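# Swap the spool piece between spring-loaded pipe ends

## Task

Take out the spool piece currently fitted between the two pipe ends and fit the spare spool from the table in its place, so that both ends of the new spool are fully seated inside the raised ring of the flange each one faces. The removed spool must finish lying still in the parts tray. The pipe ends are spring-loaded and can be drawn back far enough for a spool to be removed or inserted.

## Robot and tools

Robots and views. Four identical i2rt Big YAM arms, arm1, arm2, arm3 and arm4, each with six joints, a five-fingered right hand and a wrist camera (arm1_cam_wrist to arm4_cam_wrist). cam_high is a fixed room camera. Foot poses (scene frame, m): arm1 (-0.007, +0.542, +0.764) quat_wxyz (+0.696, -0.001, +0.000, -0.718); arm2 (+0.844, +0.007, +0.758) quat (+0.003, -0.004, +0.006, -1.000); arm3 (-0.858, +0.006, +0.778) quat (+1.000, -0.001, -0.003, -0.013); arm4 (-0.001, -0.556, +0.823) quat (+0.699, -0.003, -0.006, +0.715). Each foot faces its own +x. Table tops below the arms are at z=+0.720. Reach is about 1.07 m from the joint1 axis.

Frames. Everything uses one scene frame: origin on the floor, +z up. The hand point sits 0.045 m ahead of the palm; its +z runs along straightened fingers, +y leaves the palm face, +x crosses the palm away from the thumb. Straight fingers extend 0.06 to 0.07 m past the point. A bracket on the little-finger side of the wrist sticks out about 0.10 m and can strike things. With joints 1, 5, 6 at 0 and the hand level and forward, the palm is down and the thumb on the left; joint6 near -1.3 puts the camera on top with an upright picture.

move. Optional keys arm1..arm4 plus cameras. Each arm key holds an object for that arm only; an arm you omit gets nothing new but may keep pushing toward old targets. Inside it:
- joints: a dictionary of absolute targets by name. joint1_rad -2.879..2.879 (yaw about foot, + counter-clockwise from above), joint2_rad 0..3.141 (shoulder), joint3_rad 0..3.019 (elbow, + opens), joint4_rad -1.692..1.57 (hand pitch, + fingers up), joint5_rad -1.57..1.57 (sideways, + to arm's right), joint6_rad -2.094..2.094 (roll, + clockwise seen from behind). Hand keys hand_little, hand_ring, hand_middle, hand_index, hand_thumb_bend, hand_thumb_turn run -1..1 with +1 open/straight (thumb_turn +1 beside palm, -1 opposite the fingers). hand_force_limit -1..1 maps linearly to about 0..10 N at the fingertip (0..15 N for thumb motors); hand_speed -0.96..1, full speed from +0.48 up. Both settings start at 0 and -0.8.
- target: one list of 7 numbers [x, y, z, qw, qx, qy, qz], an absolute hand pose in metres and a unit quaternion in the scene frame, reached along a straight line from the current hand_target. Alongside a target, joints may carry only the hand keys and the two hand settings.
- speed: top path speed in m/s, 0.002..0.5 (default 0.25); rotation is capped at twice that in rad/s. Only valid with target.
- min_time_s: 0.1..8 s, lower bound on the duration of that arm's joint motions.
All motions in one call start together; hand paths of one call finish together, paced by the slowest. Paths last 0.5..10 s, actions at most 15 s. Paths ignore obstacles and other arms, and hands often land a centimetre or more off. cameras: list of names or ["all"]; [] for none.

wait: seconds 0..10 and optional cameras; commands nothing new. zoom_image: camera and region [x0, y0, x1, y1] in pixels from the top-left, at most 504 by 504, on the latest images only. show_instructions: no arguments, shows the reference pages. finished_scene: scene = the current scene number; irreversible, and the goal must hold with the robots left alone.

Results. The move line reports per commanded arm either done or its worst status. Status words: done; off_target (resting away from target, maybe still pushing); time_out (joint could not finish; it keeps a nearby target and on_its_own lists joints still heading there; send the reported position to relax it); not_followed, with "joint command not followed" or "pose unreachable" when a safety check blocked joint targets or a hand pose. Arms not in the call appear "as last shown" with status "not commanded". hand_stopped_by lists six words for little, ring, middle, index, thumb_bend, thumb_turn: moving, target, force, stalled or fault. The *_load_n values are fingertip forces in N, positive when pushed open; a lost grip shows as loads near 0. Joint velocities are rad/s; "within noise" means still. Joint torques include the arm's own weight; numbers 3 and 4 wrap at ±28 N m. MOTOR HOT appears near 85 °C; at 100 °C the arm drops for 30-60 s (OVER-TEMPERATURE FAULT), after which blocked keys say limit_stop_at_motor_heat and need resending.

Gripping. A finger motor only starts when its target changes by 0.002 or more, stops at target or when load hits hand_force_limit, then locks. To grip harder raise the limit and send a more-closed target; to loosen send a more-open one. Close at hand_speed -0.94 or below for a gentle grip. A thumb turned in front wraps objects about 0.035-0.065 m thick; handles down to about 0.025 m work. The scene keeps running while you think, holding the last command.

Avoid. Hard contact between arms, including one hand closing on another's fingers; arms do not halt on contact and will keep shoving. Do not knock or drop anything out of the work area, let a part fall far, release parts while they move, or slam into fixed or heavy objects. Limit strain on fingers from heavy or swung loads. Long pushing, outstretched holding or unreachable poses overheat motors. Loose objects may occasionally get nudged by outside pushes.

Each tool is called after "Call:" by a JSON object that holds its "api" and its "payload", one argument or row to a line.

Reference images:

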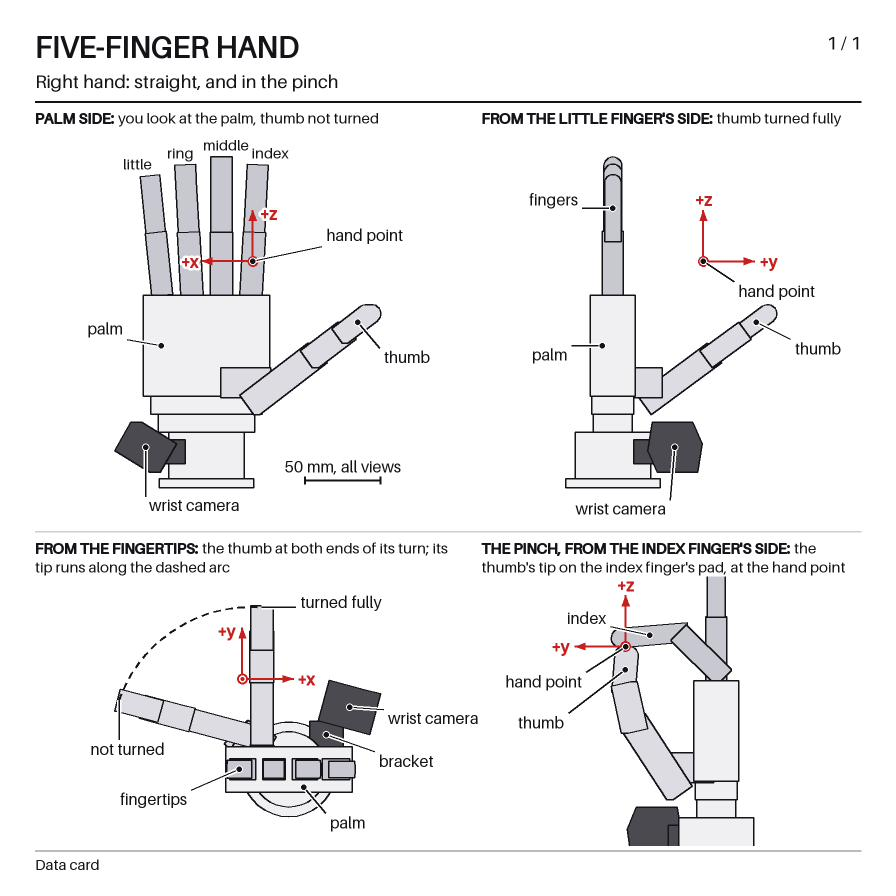

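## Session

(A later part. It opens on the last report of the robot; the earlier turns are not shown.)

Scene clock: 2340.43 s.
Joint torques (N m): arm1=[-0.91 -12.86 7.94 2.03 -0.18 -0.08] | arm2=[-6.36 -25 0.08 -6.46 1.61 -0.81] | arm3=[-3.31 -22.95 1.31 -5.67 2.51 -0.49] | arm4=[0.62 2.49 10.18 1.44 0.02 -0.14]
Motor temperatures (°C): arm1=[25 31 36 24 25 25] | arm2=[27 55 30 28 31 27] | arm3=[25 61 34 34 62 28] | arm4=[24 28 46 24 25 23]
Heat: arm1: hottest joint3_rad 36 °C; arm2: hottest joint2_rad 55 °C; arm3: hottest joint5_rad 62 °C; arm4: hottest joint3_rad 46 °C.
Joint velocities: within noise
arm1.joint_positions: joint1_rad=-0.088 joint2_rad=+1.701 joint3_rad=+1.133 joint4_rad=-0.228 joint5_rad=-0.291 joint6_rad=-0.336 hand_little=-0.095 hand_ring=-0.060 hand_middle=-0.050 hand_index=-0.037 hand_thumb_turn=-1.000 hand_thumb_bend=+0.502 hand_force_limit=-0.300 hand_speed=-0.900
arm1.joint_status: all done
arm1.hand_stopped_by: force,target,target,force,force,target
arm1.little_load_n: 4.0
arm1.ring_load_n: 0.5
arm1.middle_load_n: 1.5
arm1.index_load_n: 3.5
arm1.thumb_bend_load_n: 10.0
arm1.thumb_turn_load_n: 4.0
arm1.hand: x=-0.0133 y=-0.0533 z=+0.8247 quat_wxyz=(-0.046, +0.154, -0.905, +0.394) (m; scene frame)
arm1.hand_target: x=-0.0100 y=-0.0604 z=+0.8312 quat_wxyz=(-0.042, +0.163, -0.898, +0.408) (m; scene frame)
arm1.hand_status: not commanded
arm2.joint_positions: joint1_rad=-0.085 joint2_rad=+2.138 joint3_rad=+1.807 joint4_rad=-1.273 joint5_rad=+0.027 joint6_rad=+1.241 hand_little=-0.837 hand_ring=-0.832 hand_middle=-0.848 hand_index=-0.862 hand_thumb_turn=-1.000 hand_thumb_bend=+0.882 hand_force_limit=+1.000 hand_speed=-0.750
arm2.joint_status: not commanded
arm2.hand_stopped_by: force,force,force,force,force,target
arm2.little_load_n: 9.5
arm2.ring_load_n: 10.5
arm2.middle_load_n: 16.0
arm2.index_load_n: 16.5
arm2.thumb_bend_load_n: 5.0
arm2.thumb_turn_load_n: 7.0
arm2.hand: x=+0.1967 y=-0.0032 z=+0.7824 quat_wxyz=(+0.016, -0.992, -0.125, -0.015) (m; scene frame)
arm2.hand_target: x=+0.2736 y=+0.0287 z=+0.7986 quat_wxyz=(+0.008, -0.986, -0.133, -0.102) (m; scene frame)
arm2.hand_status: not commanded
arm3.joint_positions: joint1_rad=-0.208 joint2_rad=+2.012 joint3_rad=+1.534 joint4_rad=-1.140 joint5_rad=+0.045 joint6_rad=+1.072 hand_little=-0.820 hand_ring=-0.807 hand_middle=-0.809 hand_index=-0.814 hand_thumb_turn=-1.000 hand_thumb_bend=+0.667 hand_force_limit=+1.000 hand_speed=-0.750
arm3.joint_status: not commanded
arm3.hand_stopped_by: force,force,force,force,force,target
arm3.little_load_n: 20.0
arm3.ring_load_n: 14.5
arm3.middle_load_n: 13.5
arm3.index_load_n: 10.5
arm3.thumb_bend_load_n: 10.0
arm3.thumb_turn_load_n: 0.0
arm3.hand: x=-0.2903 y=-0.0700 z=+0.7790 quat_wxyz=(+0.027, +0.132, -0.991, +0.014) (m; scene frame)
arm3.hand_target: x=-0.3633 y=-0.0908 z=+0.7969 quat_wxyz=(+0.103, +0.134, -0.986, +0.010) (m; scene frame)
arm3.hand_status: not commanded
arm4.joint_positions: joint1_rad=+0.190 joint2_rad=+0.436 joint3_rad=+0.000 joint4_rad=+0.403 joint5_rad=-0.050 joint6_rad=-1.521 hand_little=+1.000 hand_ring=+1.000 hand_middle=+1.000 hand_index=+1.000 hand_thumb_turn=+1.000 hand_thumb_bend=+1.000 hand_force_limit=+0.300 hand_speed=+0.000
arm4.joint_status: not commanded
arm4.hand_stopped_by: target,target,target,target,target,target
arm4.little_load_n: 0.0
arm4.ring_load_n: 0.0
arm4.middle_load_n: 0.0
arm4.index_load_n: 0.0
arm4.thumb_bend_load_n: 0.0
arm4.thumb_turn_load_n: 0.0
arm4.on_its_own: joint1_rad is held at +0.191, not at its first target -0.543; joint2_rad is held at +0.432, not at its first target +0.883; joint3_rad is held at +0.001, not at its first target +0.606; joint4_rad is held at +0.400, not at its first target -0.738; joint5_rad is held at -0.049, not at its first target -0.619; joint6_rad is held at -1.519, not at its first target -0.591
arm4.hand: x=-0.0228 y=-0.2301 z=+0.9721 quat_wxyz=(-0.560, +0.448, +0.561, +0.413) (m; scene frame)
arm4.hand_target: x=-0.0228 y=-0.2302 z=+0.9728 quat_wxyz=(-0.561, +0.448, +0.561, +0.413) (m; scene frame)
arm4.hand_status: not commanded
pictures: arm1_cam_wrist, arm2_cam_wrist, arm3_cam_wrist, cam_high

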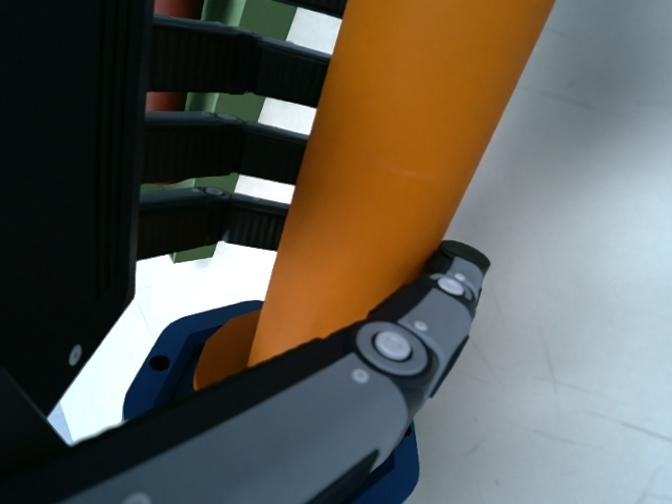

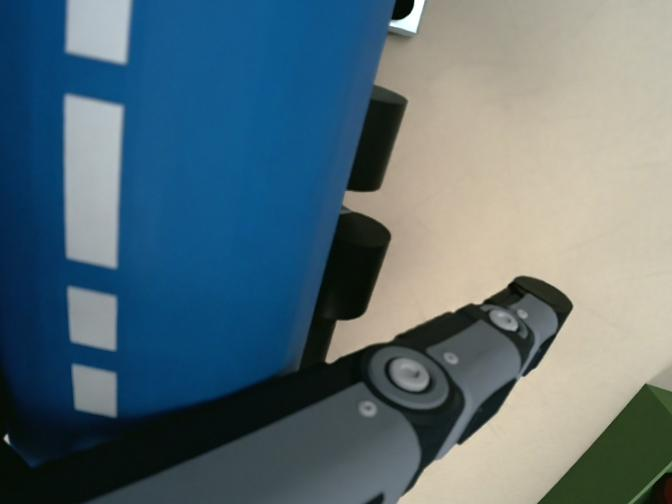

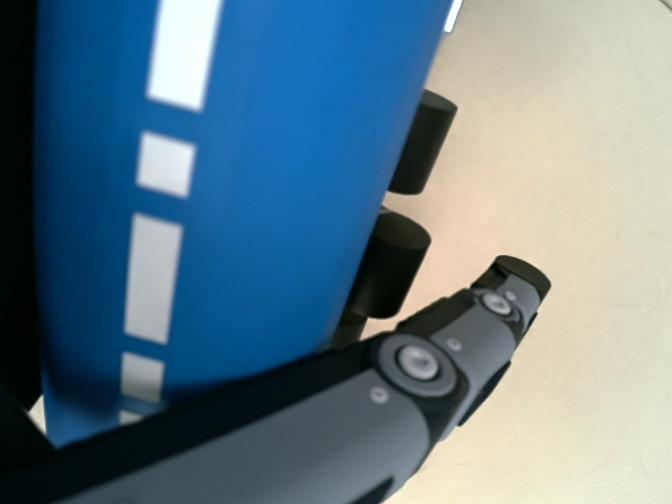

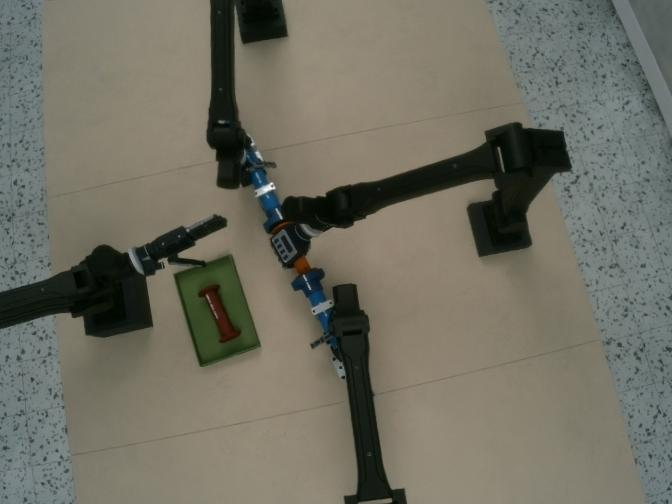

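Call:
{"api": "move", "payload": {
  "arm1": {"joints":{"joint4_rad":-0.190},"min_time_s":1},
  "cameras": ["arm1_cam_wrist","cam_high","arm4_cam_wrist"]
}}

Call:
{"api": "zoom_image", "payload": {
  "camera": "arm1_cam_wrist",
  "region": [100, 290, 300, 440]
}}

Call:
{"api": "zoom_image", "payload": {
  "camera": "arm4_cam_wrist",
  "region": [200, 200, 300, 350]
}}

Call:
{"api": "zoom_image", "payload": {
  "camera": "arm4_cam_wrist",
  "region": [390, 230, 490, 380]
}}

Call:
{"api": "zoom_image", "payload": {
  "camera": "cam_high",
  "region": [285, 240, 335, 290]
}}

Scene clock: 2476.70 s.
Joint torques (N m): arm1=[-0.73 -13.33 7.92 2.13 -0.15 -0.07] | arm2=[-6.36 -25 0.08 -6.45 1.6 -0.81] | arm3=[-3.43 -22.95 1.31 -5.67 2.51 -0.48] | arm4=[0.62 2.49 10.18 1.44 0.02 -0.14]
Motor temperatures (°C): arm1=[25 32 36 24 25 25] | arm2=[27 56 30 28 31 27] | arm3=[25 62 33 34 63 28] | arm4=[24 28 46 24 25 23]
Heat: arm1: hottest joint3_rad 36 °C; arm2: hottest joint2_rad 56 °C; arm3: hottest joint5_rad 63 °C; arm4: hottest joint3_rad 46 °C.
move: arm1 done
Joint velocities: within noise
arm1.joint_positions: joint1_rad=-0.088 joint2_rad=+1.701 joint3_rad=+1.133 joint4_rad=-0.214 joint5_rad=-0.291 joint6_rad=-0.336 hand_little=-0.095 hand_ring=-0.060 hand_middle=-0.050 hand_index=-0.037 hand_thumb_turn=-1.000 hand_thumb_bend=+0.502 hand_force_limit=-0.300 hand_speed=-0.900
arm1.joint_status: all done
arm1.hand_stopped_by: force,target,target,force,force,target
arm1.little_load_n: 4.0
arm1.ring_load_n: 0.0
arm1.middle_load_n: 1.0
arm1.index_load_n: 3.5
arm1.thumb_bend_load_n: 9.5
arm1.thumb_turn_load_n: 3.5
arm1.hand: x=-0.0137 y=-0.0566 z=+0.8265 quat_wxyz=(-0.044, +0.154, -0.902, +0.400) (m; scene frame)
arm1.hand_target: x=-0.0104 y=-0.0637 z=+0.8332 quat_wxyz=(-0.040, +0.164, -0.895, +0.414) (m; scene frame)
arm1.hand_status: not commanded
arm2, arm3, arm4: as last shown
arm2.little_load_n: 10.0
arm3.little_load_n: 19.5
arm3.thumb_bend_load_n: 9.5
arm4.on_its_own: joint1_rad is held at +0.191, not at its first target -0.543; joint2_rad is held at +0.432, not at its first target +0.883; joint3_rad is held at +0.001, not at its first target +0.606; joint4_rad is held at +0.400, not at its first target -0.738; joint5_rad is held at -0.049, not at its first target -0.619; joint6_rad is held at -1.519, not at its first target -0.591
pictures: arm1_cam_wrist, arm4_cam_wrist, cam_high

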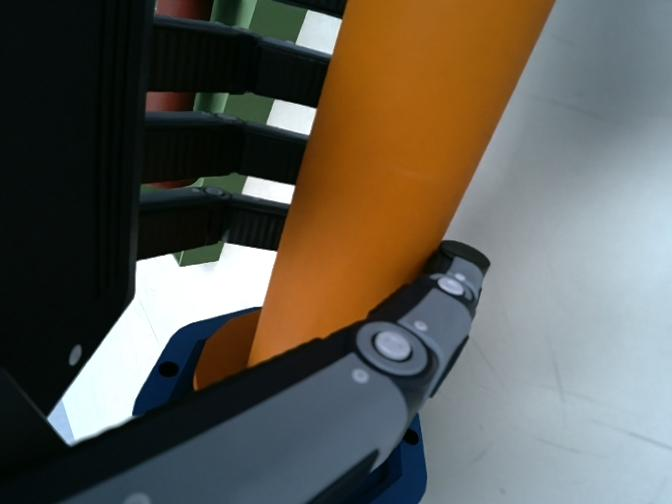

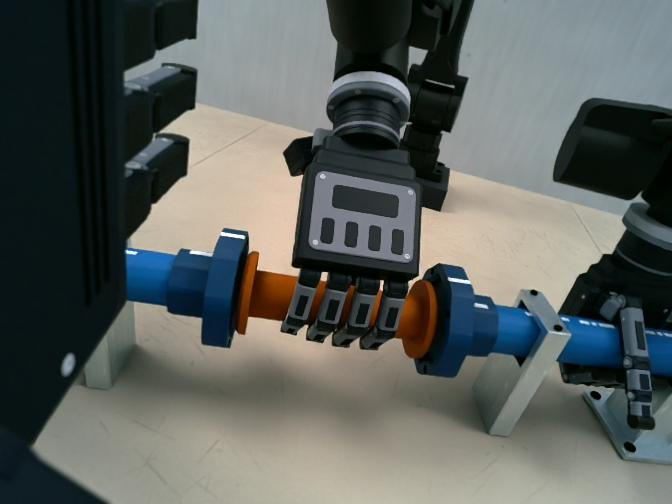

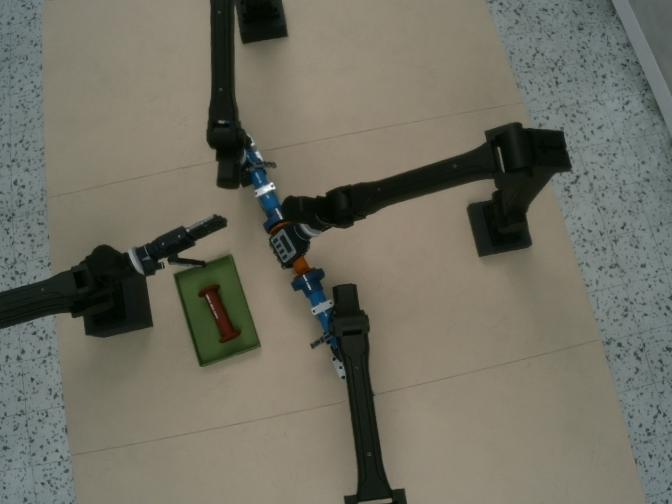

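Scaled by 2.520 from the camera's 672x504 image, which has a finer 960x720 frame.

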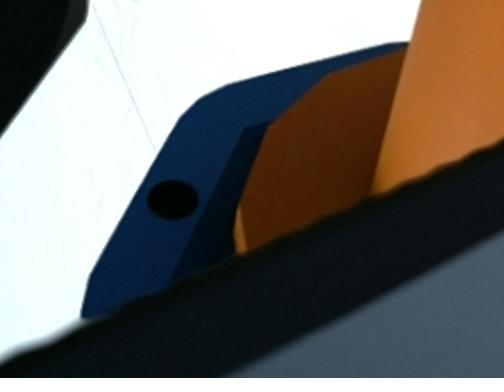

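Scaled by 3.360 from the camera's 672x504 image, which has a finer 960x720 frame.

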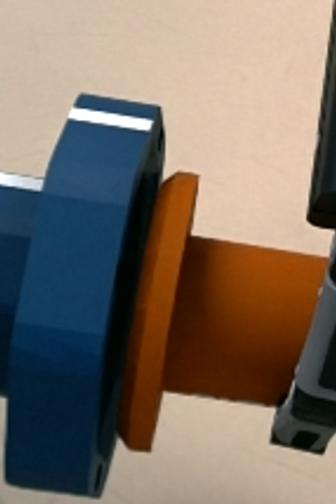

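Scaled by 3.360 from the camera's 672x504 image, which has a finer 960x720 frame.

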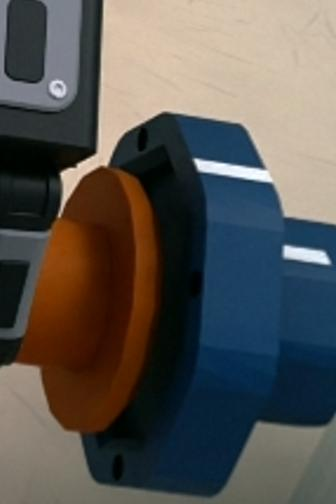

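Scaled by 10.080 from the camera's 672x504 image, which has a finer 960x720 frame.

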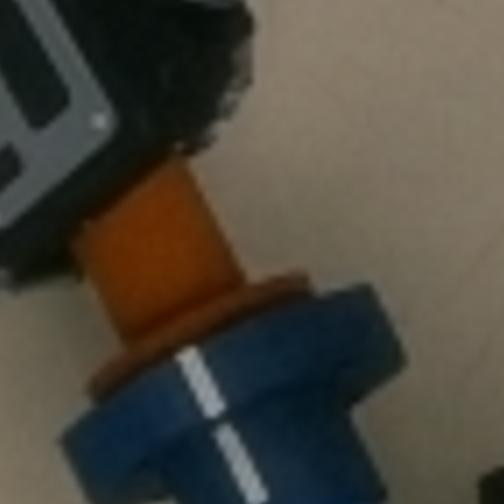

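Call:
{"api": "move", "payload": {
  "arm1": {"joints":{"joint2_rad":1.695},"min_time_s":1},
  "arm2": {"target":[0.2471,0.0252,0.800,-0.0104,0.988,0.1327,0.0778],"speed":0.03},
  "arm3": {"target":[-0.3344,-0.0852,0.799,-0.0778,-0.1327,0.988,-0.0104],"speed":0.03},
  "cameras": ["arm1_cam_wrist","cam_high","arm4_cam_wrist"]
}}

Call:
{"api": "zoom_image", "payload": {
  "camera": "arm4_cam_wrist",
  "region": [200, 200, 300, 350]
}}

Call:
{"api": "zoom_image", "payload": {
  "camera": "arm4_cam_wrist",
  "region": [390, 230, 490, 380]
}}

Scene clock: 2525.67 s.
Joint torques (N m): arm1=[-0.79 -13.33 7.77 2.19 -0.17 -0.1] | arm2=[-5.36 -21.83 4.55 -5.78 0.93 -0.68] | arm3=[-1.67 -20.01 5.26 -4.85 1.42 -0.32] | arm4=[0.62 2.49 10.18 1.44 0.02 -0.14]
Motor temperatures (°C): arm1=[25 32 36 24 25 25] | arm2=[27 57 30 28 31 27] | arm3=[25 62 33 34 62 28] | arm4=[24 28 46 24 25 23]
Heat: arm1: hottest joint3_rad 36 °C; arm2: hottest joint2_rad 57 °C; arm3: hottest joint2_rad 62 °C; arm4: hottest joint3_rad 46 °C.
move: arm1 done; arm2 off_target; arm3 off_target
Joint velocities: within noise
arm1.joint_positions: joint1_rad=-0.088 joint2_rad=+1.701 joint3_rad=+1.133 joint4_rad=-0.214 joint5_rad=-0.291 joint6_rad=-0.336 hand_little=-0.095 hand_ring=-0.060 hand_middle=-0.050 hand_index=-0.037 hand_thumb_turn=-1.000 hand_thumb_bend=+0.502 hand_force_limit=-0.300 hand_speed=-0.900
arm1.joint_status: all done
arm1.hand_stopped_by: force,target,target,force,force,target
arm1.little_load_n: 4.0
arm1.ring_load_n: 0.0
arm1.middle_load_n: 1.5
arm1.index_load_n: 3.5
arm1.thumb_bend_load_n: 9.5
arm1.thumb_turn_load_n: 4.0
arm1.hand: x=-0.0137 y=-0.0566 z=+0.8265 quat_wxyz=(-0.044, +0.154, -0.902, +0.400) (m; scene frame)
arm1.hand_target: x=-0.0104 y=-0.0639 z=+0.8349 quat_wxyz=(-0.039, +0.164, -0.894, +0.415) (m; scene frame)
arm1.hand_status: not commanded
arm2.joint_positions: joint1_rad=-0.085 joint2_rad=+2.140 joint3_rad=+1.822 joint4_rad=-1.273 joint5_rad=+0.023 joint6_rad=+1.241 hand_little=-0.837 hand_ring=-0.832 hand_middle=-0.848 hand_index=-0.862 hand_thumb_turn=-1.000 hand_thumb_bend=+0.882 hand_force_limit=+1.000 hand_speed=-0.750
arm2.joint_status: not commanded
arm2.hand_stopped_by: force,force,force,force,force,target
arm2.little_load_n: 9.5
arm2.ring_load_n: 10.5
arm2.middle_load_n: 16.0
arm2.index_load_n: 17.0
arm2.thumb_bend_load_n: 4.5
arm2.thumb_turn_load_n: 6.5
arm2.hand: x=+0.1913 y=-0.0035 z=+0.7863 quat_wxyz=(+0.015, -0.992, -0.125, -0.009) (m; scene frame)
arm2.hand_target: x=+0.2417 y=+0.0218 z=+0.7998 quat_wxyz=(+0.007, -0.988, -0.133, -0.075) (m; scene frame)
arm2.hand_status: off_target (0.064 m and 7.9 deg from the pose sent, 0.061 m and 7.2 deg at the start)
arm3.joint_positions: joint1_rad=-0.208 joint2_rad=+2.012 joint3_rad=+1.541 joint4_rad=-1.140 joint5_rad=+0.043 joint6_rad=+1.072 hand_little=-0.820 hand_ring=-0.807 hand_middle=-0.809 hand_index=-0.814 hand_thumb_turn=-1.000 hand_thumb_bend=+0.667 hand_force_limit=+1.000 hand_speed=-0.750
arm3.joint_status: not commanded
arm3.hand_stopped_by: force,force,force,force,force,target
arm3.little_load_n: 19.5
arm3.ring_load_n: 14.5
arm3.middle_load_n: 13.5
arm3.index_load_n: 10.5
arm3.thumb_bend_load_n: 9.5
arm3.thumb_turn_load_n: 0.0
arm3.hand: x=-0.2871 y=-0.0702 z=+0.7814 quat_wxyz=(+0.024, +0.132, -0.991, +0.014) (m; scene frame)
arm3.hand_target: x=-0.3308 y=-0.0835 z=+0.7977 quat_wxyz=(+0.076, +0.133, -0.988, +0.009) (m; scene frame)
arm3.hand_status: off_target (0.053 m and 6.2 deg from the pose sent, 0.051 m and 5.8 deg at the start)
arm4: as last shown
arm4.index_load_n: -0.5
arm4.on_its_own: joint1_rad is held at +0.191, not at its first target -0.543; joint2_rad is held at +0.432, not at its first target +0.883; joint3_rad is held at +0.001, not at its first target +0.606; joint4_rad is held at +0.400, not at its first target -0.738; joint5_rad is held at -0.049, not at its first target -0.619; joint6_rad is held at -1.519, not at its first target -0.591
pictures: arm1_cam_wrist, arm4_cam_wrist, cam_high

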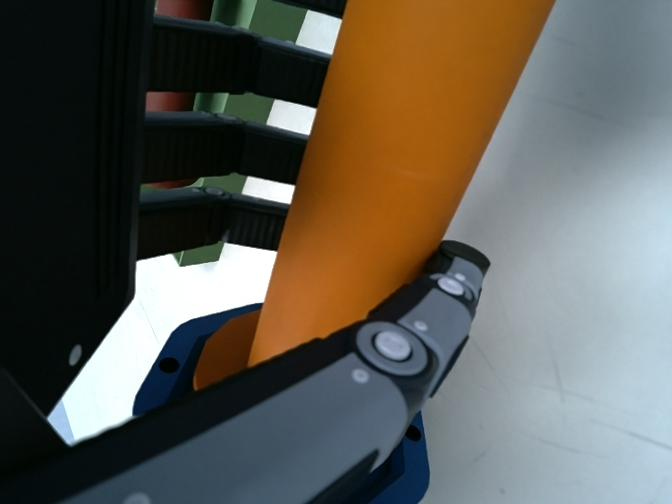

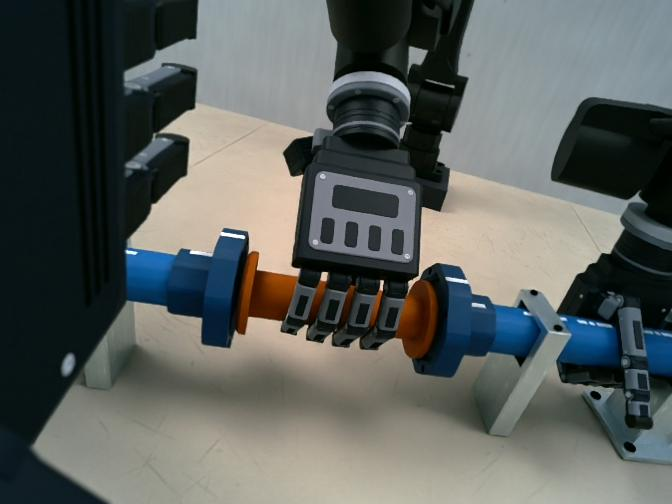

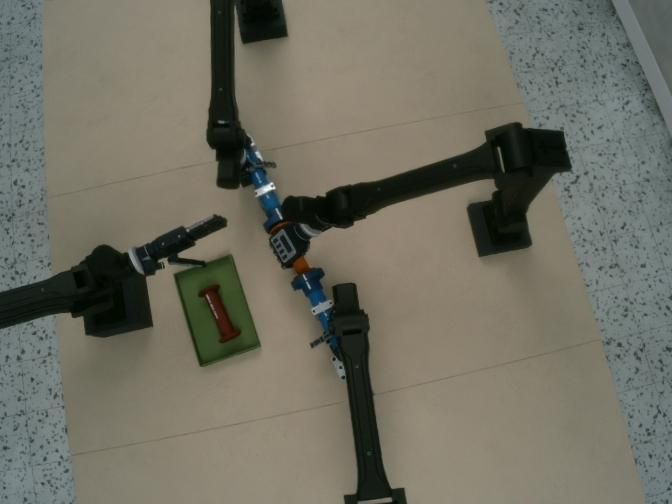

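Scaled by 3.360 from the camera's 672x504 image, which has a finer 960x720 frame.

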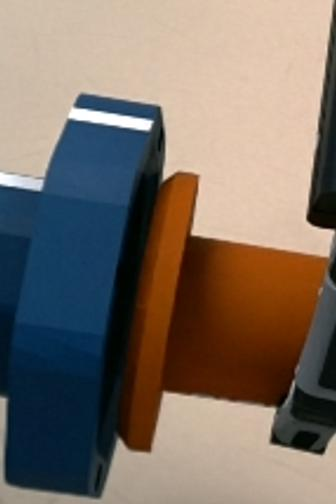

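Scaled by 3.360 from the camera's 672x504 image, which has a finer 960x720 frame.

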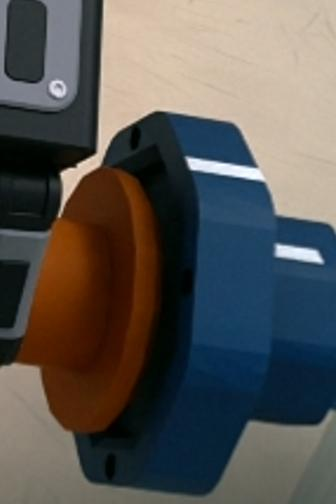

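Call:
{"api": "move", "payload": {
  "arm2": {"target":[0.2278,0.0199,0.800,-0.0075,0.9895,0.1329,0.0562],"speed":0.03},
  "arm3": {"target":[-0.3103,-0.0786,0.799,-0.0518,-0.1329,0.9897,-0.0070],"speed":0.03},
  "cameras": ["arm1_cam_wrist","cam_high","arm4_cam_wrist"]
}}

Call:
{"api": "zoom_image", "payload": {
  "camera": "arm4_cam_wrist",
  "region": [200, 200, 300, 350]
}}

Call:
{"api": "zoom_image", "payload": {
  "camera": "arm4_cam_wrist",
  "region": [390, 230, 490, 380]
}}

Call:
{"api": "zoom_image", "payload": {
  "camera": "arm1_cam_wrist",
  "region": [100, 290, 300, 440]
}}

Scene clock: 2546.43 s.
Joint torques (N m): arm1=[-1.26 -13.33 7.87 2.17 -0.17 -0.06] | arm2=[-4.95 -21.19 5.57 -4.52 0.49 -0.63] | arm3=[-0.91 -19.02 6.91 -3.44 0.57 -0.23] | arm4=[0.62 2.49 10.18 1.46 0.01 -0.14]
Motor temperatures (°C): arm1=[25 32 36 24 25 25] | arm2=[27 59 31 28 30 27] | arm3=[25 61 34 33 56 28] | arm4=[24 28 46 24 25 23]
Heat: arm1: hottest joint3_rad 36 °C; arm2: hottest joint2_rad 59 °C; arm3: hottest joint2_rad 61 °C; arm4: hottest joint3_rad 46 °C.
move: arm2 off_target; arm3 off_target
Joint velocities: within noise
arm1, arm4: as last shown
arm1.thumb_bend_load_n: 10.0
arm1.thumb_turn_load_n: 3.5
arm2.joint_positions: joint1_rad=-0.084 joint2_rad=+2.147 joint3_rad=+1.833 joint4_rad=-1.273 joint5_rad=+0.018 joint6_rad=+1.241 hand_little=-0.837 hand_ring=-0.832 hand_middle=-0.848 hand_index=-0.862 hand_thumb_turn=-1.000 hand_thumb_bend=+0.882 hand_force_limit=+1.000 hand_speed=-0.750
arm2.joint_status: not commanded
arm2.hand_stopped_by: force,force,force,force,force,target
arm2.little_load_n: 8.0
arm2.ring_load_n: 9.5
arm2.middle_load_n: 16.0
arm2.index_load_n: 17.5
arm2.thumb_bend_load_n: 4.5
arm2.thumb_turn_load_n: 6.0
arm2.hand: x=+0.1875 y=-0.0047 z=+0.7865 quat_wxyz=(+0.013, -0.992, -0.125, -0.007) (m; scene frame)
arm2.hand_target: x=+0.2247 y=+0.0177 z=+0.7997 quat_wxyz=(+0.006, -0.990, -0.132, -0.054) (m; scene frame)
arm2.hand_status: off_target (0.049 m and 5.8 deg from the pose sent, 0.046 m and 5.5 deg at the start)
arm3.joint_positions: joint1_rad=-0.208 joint2_rad=+2.016 joint3_rad=+1.547 joint4_rad=-1.140 joint5_rad=+0.036 joint6_rad=+1.072 hand_little=-0.820 hand_ring=-0.807 hand_middle=-0.809 hand_index=-0.814 hand_thumb_turn=-1.000 hand_thumb_bend=+0.667 hand_force_limit=+1.000 hand_speed=-0.750
arm3.joint_status: not commanded
arm3.hand_stopped_by: force,force,force,force,force,target
arm3.little_load_n: 19.0
arm3.ring_load_n: 14.5
arm3.middle_load_n: 14.0
arm3.index_load_n: 11.5
arm3.thumb_bend_load_n: 9.0
arm3.thumb_turn_load_n: 0.5
arm3.hand: x=-0.2847 y=-0.0691 z=+0.7818 quat_wxyz=(+0.021, +0.132, -0.991, +0.011) (m; scene frame)
arm3.hand_target: x=-0.3090 y=-0.0779 z=+0.7984 quat_wxyz=(+0.051, +0.133, -0.990, +0.007) (m; scene frame)
arm3.hand_status: off_target (0.032 m and 3.5 deg from the pose sent, 0.030 m and 3.3 deg at the start)
arm4.index_load_n: 0.0
arm4.on_its_own: joint1_rad is held at +0.191, not at its first target -0.543; joint2_rad is held at +0.432, not at its first target +0.883; joint3_rad is held at +0.001, not at its first target +0.606; joint4_rad is held at +0.400, not at its first target -0.738; joint5_rad is held at -0.049, not at its first target -0.619; joint6_rad is held at -1.519, not at its first target -0.591
pictures: arm1_cam_wrist, arm4_cam_wrist, cam_high

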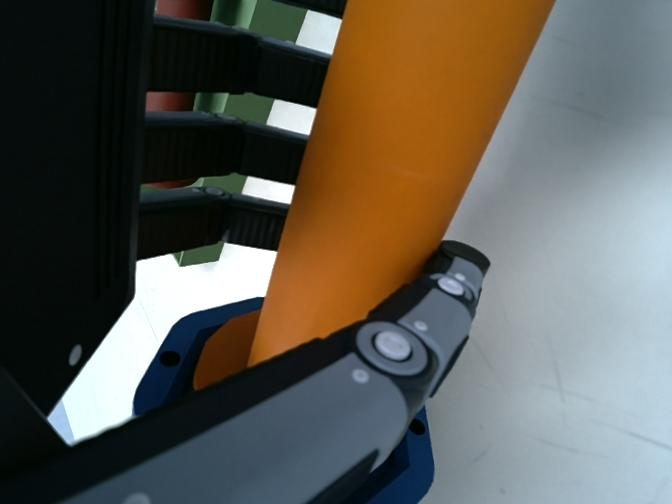

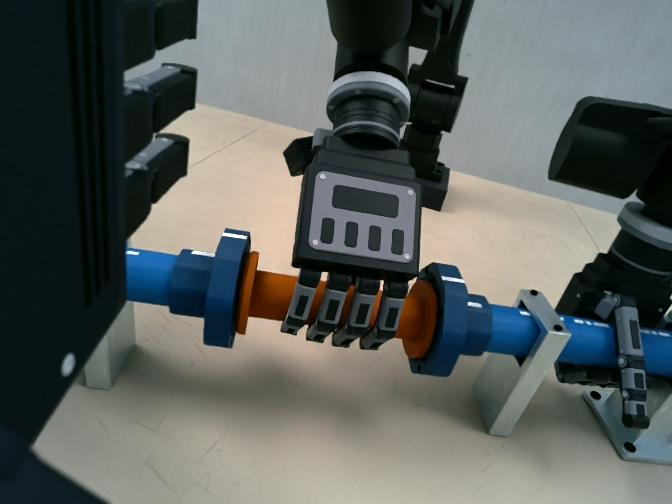

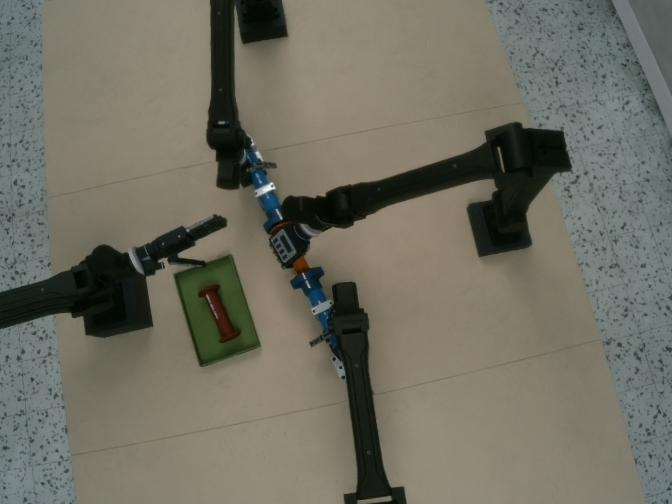

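Scaled by 3.360 from the camera's 672x504 image, which has a finer 960x720 frame.

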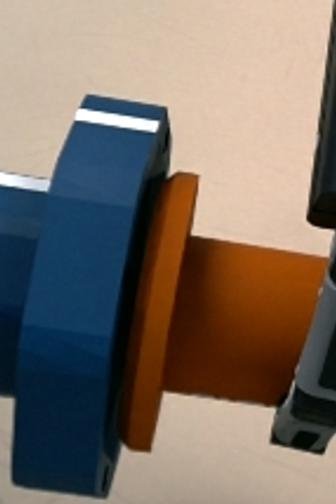

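Scaled by 3.360 from the camera's 672x504 image, which has a finer 960x720 frame.

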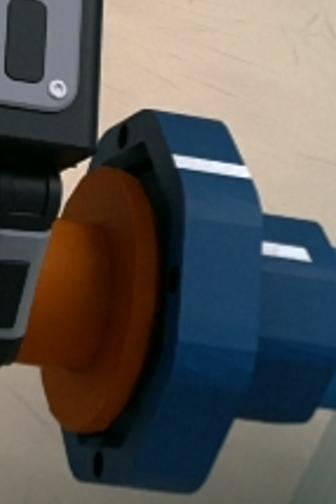

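Scaled by 2.520 from the camera's 672x504 image, which has a finer 960x720 frame.

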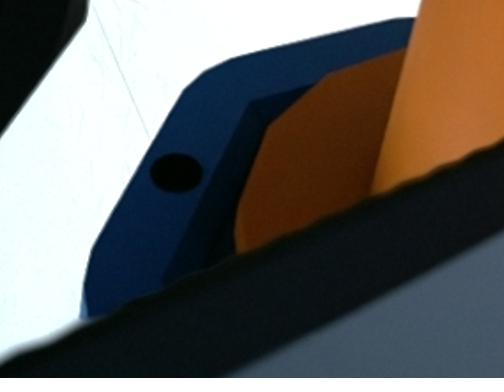

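Call:
{"api": "move", "payload": {
  "arm2": {"target":[0.2153,0.0164,0.800,-0.0056,0.9902,0.1330,0.0415],"speed":0.03},
  "arm3": {"target":[-0.2891,-0.0728,0.800,-0.0311,-0.1330,0.9906,-0.0042],"speed":0.03},
  "cameras": ["arm1_cam_wrist","cam_high","arm4_cam_wrist"]
}}

Call:
{"api": "zoom_image", "payload": {
  "camera": "arm4_cam_wrist",
  "region": [200, 200, 300, 350]
}}

Call:
{"api": "zoom_image", "payload": {
  "camera": "arm4_cam_wrist",
  "region": [390, 230, 490, 380]
}}

Call:
{"api": "zoom_image", "payload": {
  "camera": "arm1_cam_wrist",
  "region": [100, 290, 300, 440]
}}

Scene clock: 2570.67 s.
Joint torques (N m): arm1=[-1.38 -13.45 8.05 2.17 -0.17 -0.08] | arm2=[-4.72 -20.84 6.24 -3.7 0.25 -0.59] | arm3=[-0.15 -18.14 8.4 -2.47 -0.07 -0.16] | arm4=[0.62 2.55 10.18 1.44 0.01 -0.14]
Motor temperatures (°C): arm1=[25 32 36 24 25 25] | arm2=[27 56 32 28 29 27] | arm3=[25 57 36 33 51 28] | arm4=[24 28 46 24 25 23]
Heat: arm1: hottest joint3_rad 36 °C; arm2: hottest joint2_rad 56 °C; arm3: hottest joint2_rad 57 °C; arm4: hottest joint3_rad 46 °C.
move: arm2 off_target; arm3 off_target
Joint velocities: within noise
arm1, arm4: as last shown
arm1.index_load_n: 3.0
arm1.thumb_bend_load_n: 9.5
arm1.thumb_turn_load_n: 4.0
arm2.joint_positions: joint1_rad=-0.083 joint2_rad=+2.152 joint3_rad=+1.840 joint4_rad=-1.272 joint5_rad=+0.013 joint6_rad=+1.241 hand_little=-0.837 hand_ring=-0.832 hand_middle=-0.848 hand_index=-0.862 hand_thumb_turn=-1.000 hand_thumb_bend=+0.882 hand_force_limit=+1.000 hand_speed=-0.750
arm2.joint_status: not commanded
arm2.hand_stopped_by: force,force,force,force,force,target
arm2.little_load_n: 6.5
arm2.ring_load_n: 9.0
arm2.middle_load_n: 16.0
arm2.index_load_n: 18.0
arm2.thumb_bend_load_n: 4.0
arm2.thumb_turn_load_n: 6.0
arm2.hand: x=+0.1847 y=-0.0057 z=+0.7866 quat_wxyz=(+0.011, -0.992, -0.125, -0.004) (m; scene frame)
arm2.hand_target: x=+0.2133 y=+0.0149 z=+0.7996 quat_wxyz=(+0.004, -0.990, -0.132, -0.040) (m; scene frame)
arm2.hand_status: off_target (0.040 m and 4.4 deg from the pose sent, 0.037 m and 4.2 deg at the start)
arm3.joint_positions: joint1_rad=-0.205 joint2_rad=+2.024 joint3_rad=+1.559 joint4_rad=-1.140 joint5_rad=+0.030 joint6_rad=+1.073 hand_little=-0.820 hand_ring=-0.807 hand_middle=-0.809 hand_index=-0.814 hand_thumb_turn=-1.000 hand_thumb_bend=+0.667 hand_force_limit=+1.000 hand_speed=-0.750
arm3.joint_status: not commanded
arm3.hand_stopped_by: force,force,force,force,force,target
arm3.little_load_n: 18.0
arm3.ring_load_n: 14.0
arm3.middle_load_n: 14.5
arm3.index_load_n: 12.5
arm3.thumb_bend_load_n: 8.5
arm3.thumb_turn_load_n: 2.0
arm3.hand: x=-0.2799 y=-0.0676 z=+0.7820 quat_wxyz=(+0.018, +0.133, -0.991, +0.009) (m; scene frame)
arm3.hand_target: x=-0.2888 y=-0.0725 z=+0.7997 quat_wxyz=(+0.030, +0.133, -0.991, +0.004) (m; scene frame)
arm3.hand_status: off_target (0.021 m and 1.6 deg from the pose sent, 0.019 m and 1.4 deg at the start)
arm4.on_its_own: joint1_rad is held at +0.191, not at its first target -0.543; joint2_rad is held at +0.432, not at its first target +0.883; joint3_rad is held at +0.001, not at its first target +0.606; joint4_rad is held at +0.400, not at its first target -0.738; joint5_rad is held at -0.049, not at its first target -0.619; joint6_rad is held at -1.519, not at its first target -0.591
pictures: arm1_cam_wrist, arm4_cam_wrist, cam_high

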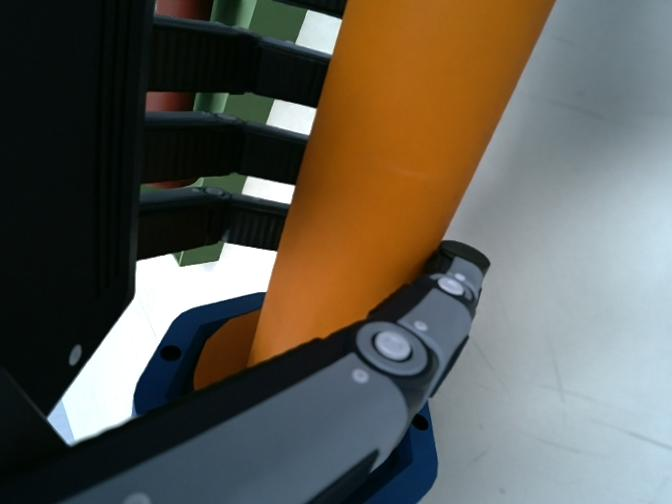

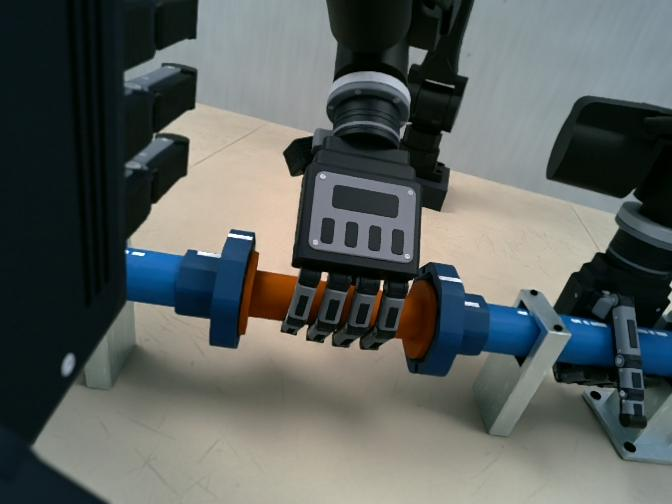

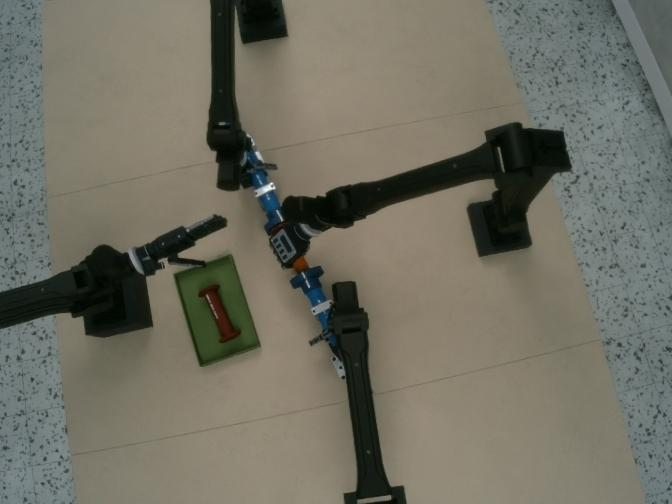

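Scaled by 3.360 from the camera's 672x504 image, which has a finer 960x720 frame.

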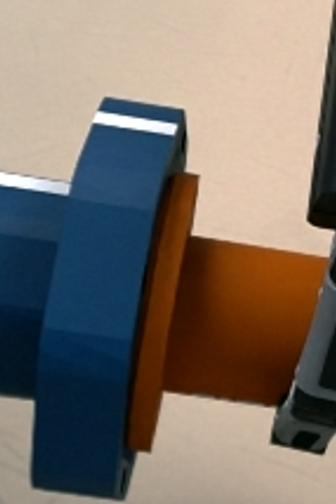

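Scaled by 3.360 from the camera's 672x504 image, which has a finer 960x720 frame.

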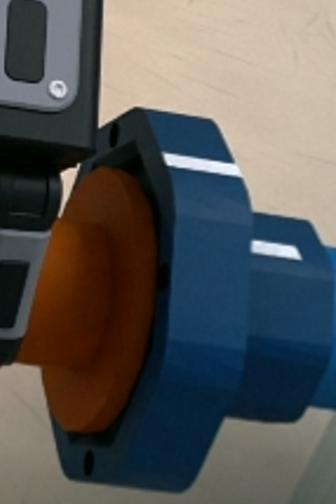

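Scaled by 2.520 from the camera's 672x504 image, which has a finer 960x720 frame.

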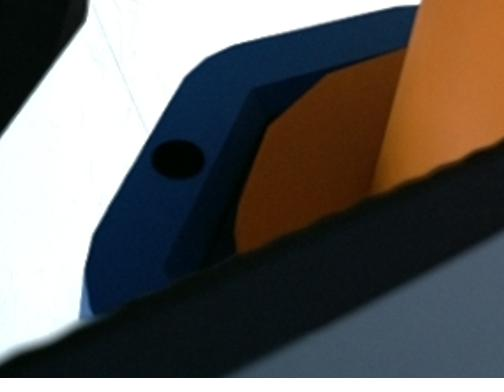

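Call:
{"api": "move", "payload": {
  "arm2": {"target":[0.2037,0.0133,0.800,-0.0041,0.9906,0.1330,0.0302],"speed":0.03},
  "arm3": {"target":[-0.2823,-0.0710,0.800,-0.0225,-0.1331,0.9908,-0.0030],"speed":0.03},
  "cameras": ["arm1_cam_wrist","arm4_cam_wrist"]
}}

Call:
{"api": "zoom_image", "payload": {
  "camera": "arm4_cam_wrist",
  "region": [200, 200, 300, 350]
}}

Call:
{"api": "zoom_image", "payload": {
  "camera": "arm4_cam_wrist",
  "region": [390, 230, 490, 380]
}}

Call:
{"api": "zoom_image", "payload": {
  "camera": "arm1_cam_wrist",
  "region": [100, 290, 300, 440]
}}

Scene clock: 2587.37 s.
Joint torques (N m): arm1=[-1.08 -13.45 7.9 2.24 -0.14 -0.09] | arm2=[-4.42 -20.37 7.1 -3.17 0.11 -0.55] | arm3=[0.09 -17.9 8.76 -1.96 -0.27 -0.14] | arm4=[0.62 2.49 10.19 1.44 0.02 -0.14]
Motor temperatures (°C): arm1=[25 32 36 24 25 25] | arm2=[27 56 32 27 29 27] | arm3=[25 56 38 32 49 28] | arm4=[24 28 46 24 25 23]
Heat: arm1: hottest joint3_rad 36 °C; arm2: hottest joint2_rad 56 °C; arm3: hottest joint2_rad 56 °C; arm4: hottest joint3_rad 46 °C.
move: arm2 off_target; arm3 off_target
Joint velocities: within noise
arm1, arm4: as last shown
arm1.joint_positions: joint1_rad=-0.087 joint2_rad=+1.701 joint3_rad=+1.133 joint4_rad=-0.214 joint5_rad=-0.291 joint6_rad=-0.336 hand_little=-0.095 hand_ring=-0.060 hand_middle=-0.050 hand_index=-0.037 hand_thumb_turn=-1.000 hand_thumb_bend=+0.502 hand_force_limit=-0.300 hand_speed=-0.900
arm1.little_load_n: 3.5
arm1.middle_load_n: 1.0
arm1.index_load_n: 3.5
arm1.thumb_bend_load_n: 10.0
arm1.hand: x=-0.0130 y=-0.0566 z=+0.8265 quat_wxyz=(-0.044, +0.155, -0.902, +0.400) (m; scene frame)
arm2.joint_positions: joint1_rad=-0.083 joint2_rad=+2.157 joint3_rad=+1.850 joint4_rad=-1.272 joint5_rad=+0.008 joint6_rad=+1.241 hand_little=-0.837 hand_ring=-0.832 hand_middle=-0.848 hand_index=-0.862 hand_thumb_turn=-1.000 hand_thumb_bend=+0.882 hand_force_limit=+1.000 hand_speed=-0.750
arm2.joint_status: not commanded
arm2.hand_stopped_by: force,force,force,force,force,target
arm2.little_load_n: 5.0
arm2.ring_load_n: 8.5
arm2.middle_load_n: 15.5
arm2.index_load_n: 18.0
arm2.thumb_bend_load_n: 4.5
arm2.thumb_turn_load_n: 6.0
arm2.hand: x=+0.1814 y=-0.0070 z=+0.7870 quat_wxyz=(+0.009, -0.992, -0.126, -0.001) (m; scene frame)
arm2.hand_target: x=+0.2026 y=+0.0121 z=+0.7998 quat_wxyz=(+0.003, -0.991, -0.133, -0.029) (m; scene frame)
arm2.hand_status: off_target (0.033 m and 3.5 deg from the pose sent, 0.030 m and 3.2 deg at the start)
arm3.joint_positions: joint1_rad=-0.205 joint2_rad=+2.025 joint3_rad=+1.561 joint4_rad=-1.140 joint5_rad=+0.025 joint6_rad=+1.073 hand_little=-0.820 hand_ring=-0.807 hand_middle=-0.809 hand_index=-0.814 hand_thumb_turn=-1.000 hand_thumb_bend=+0.667 hand_force_limit=+1.000 hand_speed=-0.750
arm3.joint_status: not commanded
arm3.hand_stopped_by: force,force,force,force,force,target
arm3.little_load_n: 17.5
arm3.ring_load_n: 14.0
arm3.middle_load_n: 14.5
arm3.index_load_n: 13.0
arm3.thumb_bend_load_n: 8.5
arm3.thumb_turn_load_n: 2.5
arm3.hand: x=-0.2789 y=-0.0669 z=+0.7822 quat_wxyz=(+0.017, +0.133, -0.991, +0.007) (m; scene frame)
arm3.hand_target: x=-0.2823 y=-0.0709 z=+0.7998 quat_wxyz=(+0.022, +0.133, -0.991, +0.003) (m; scene frame)
arm3.hand_status: off_target (0.019 m and 0.8 deg from the pose sent, 0.019 m and 0.8 deg at the start)
arm4.on_its_own: joint1_rad is held at +0.191, not at its first target -0.543; joint2_rad is held at +0.432, not at its first target +0.883; joint3_rad is held at +0.001, not at its first target +0.606; joint4_rad is held at +0.400, not at its first target -0.738; joint5_rad is held at -0.049, not at its first target -0.619; joint6_rad is held at -1.519, not at its first target -0.591
pictures: arm1_cam_wrist, arm4_cam_wrist

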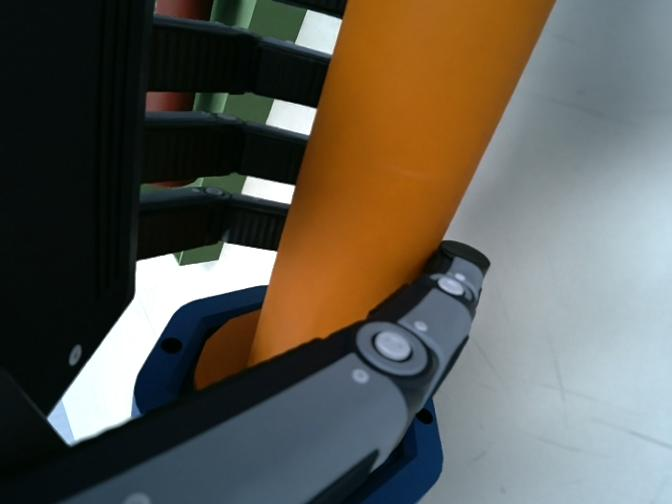

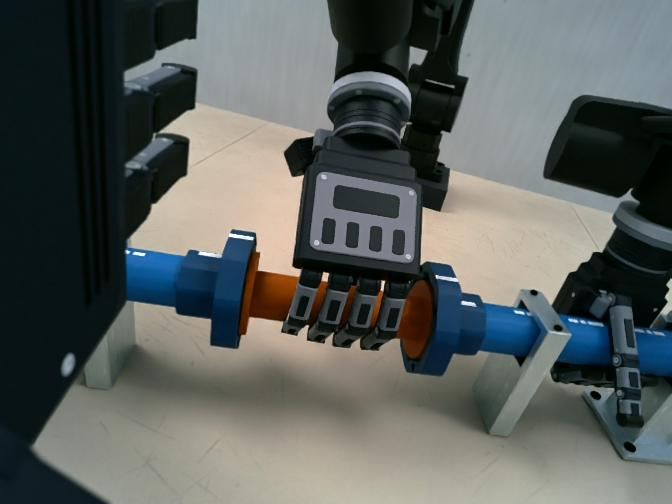

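Scaled by 3.360 from the camera's 672x504 image, which has a finer 960x720 frame.

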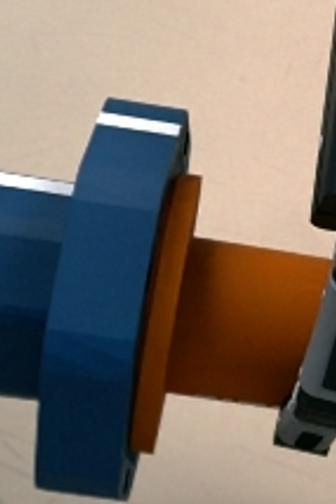

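Scaled by 3.360 from the camera's 672x504 image, which has a finer 960x720 frame.

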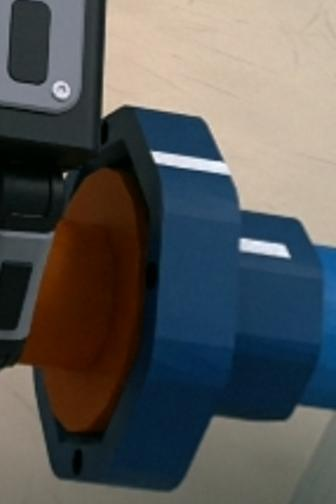

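Scaled by 2.520 from the camera's 672x504 image, which has a finer 960x720 frame.

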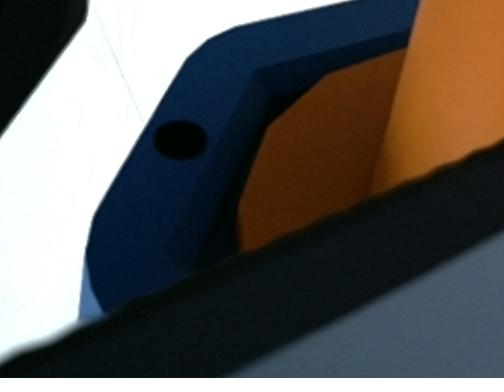

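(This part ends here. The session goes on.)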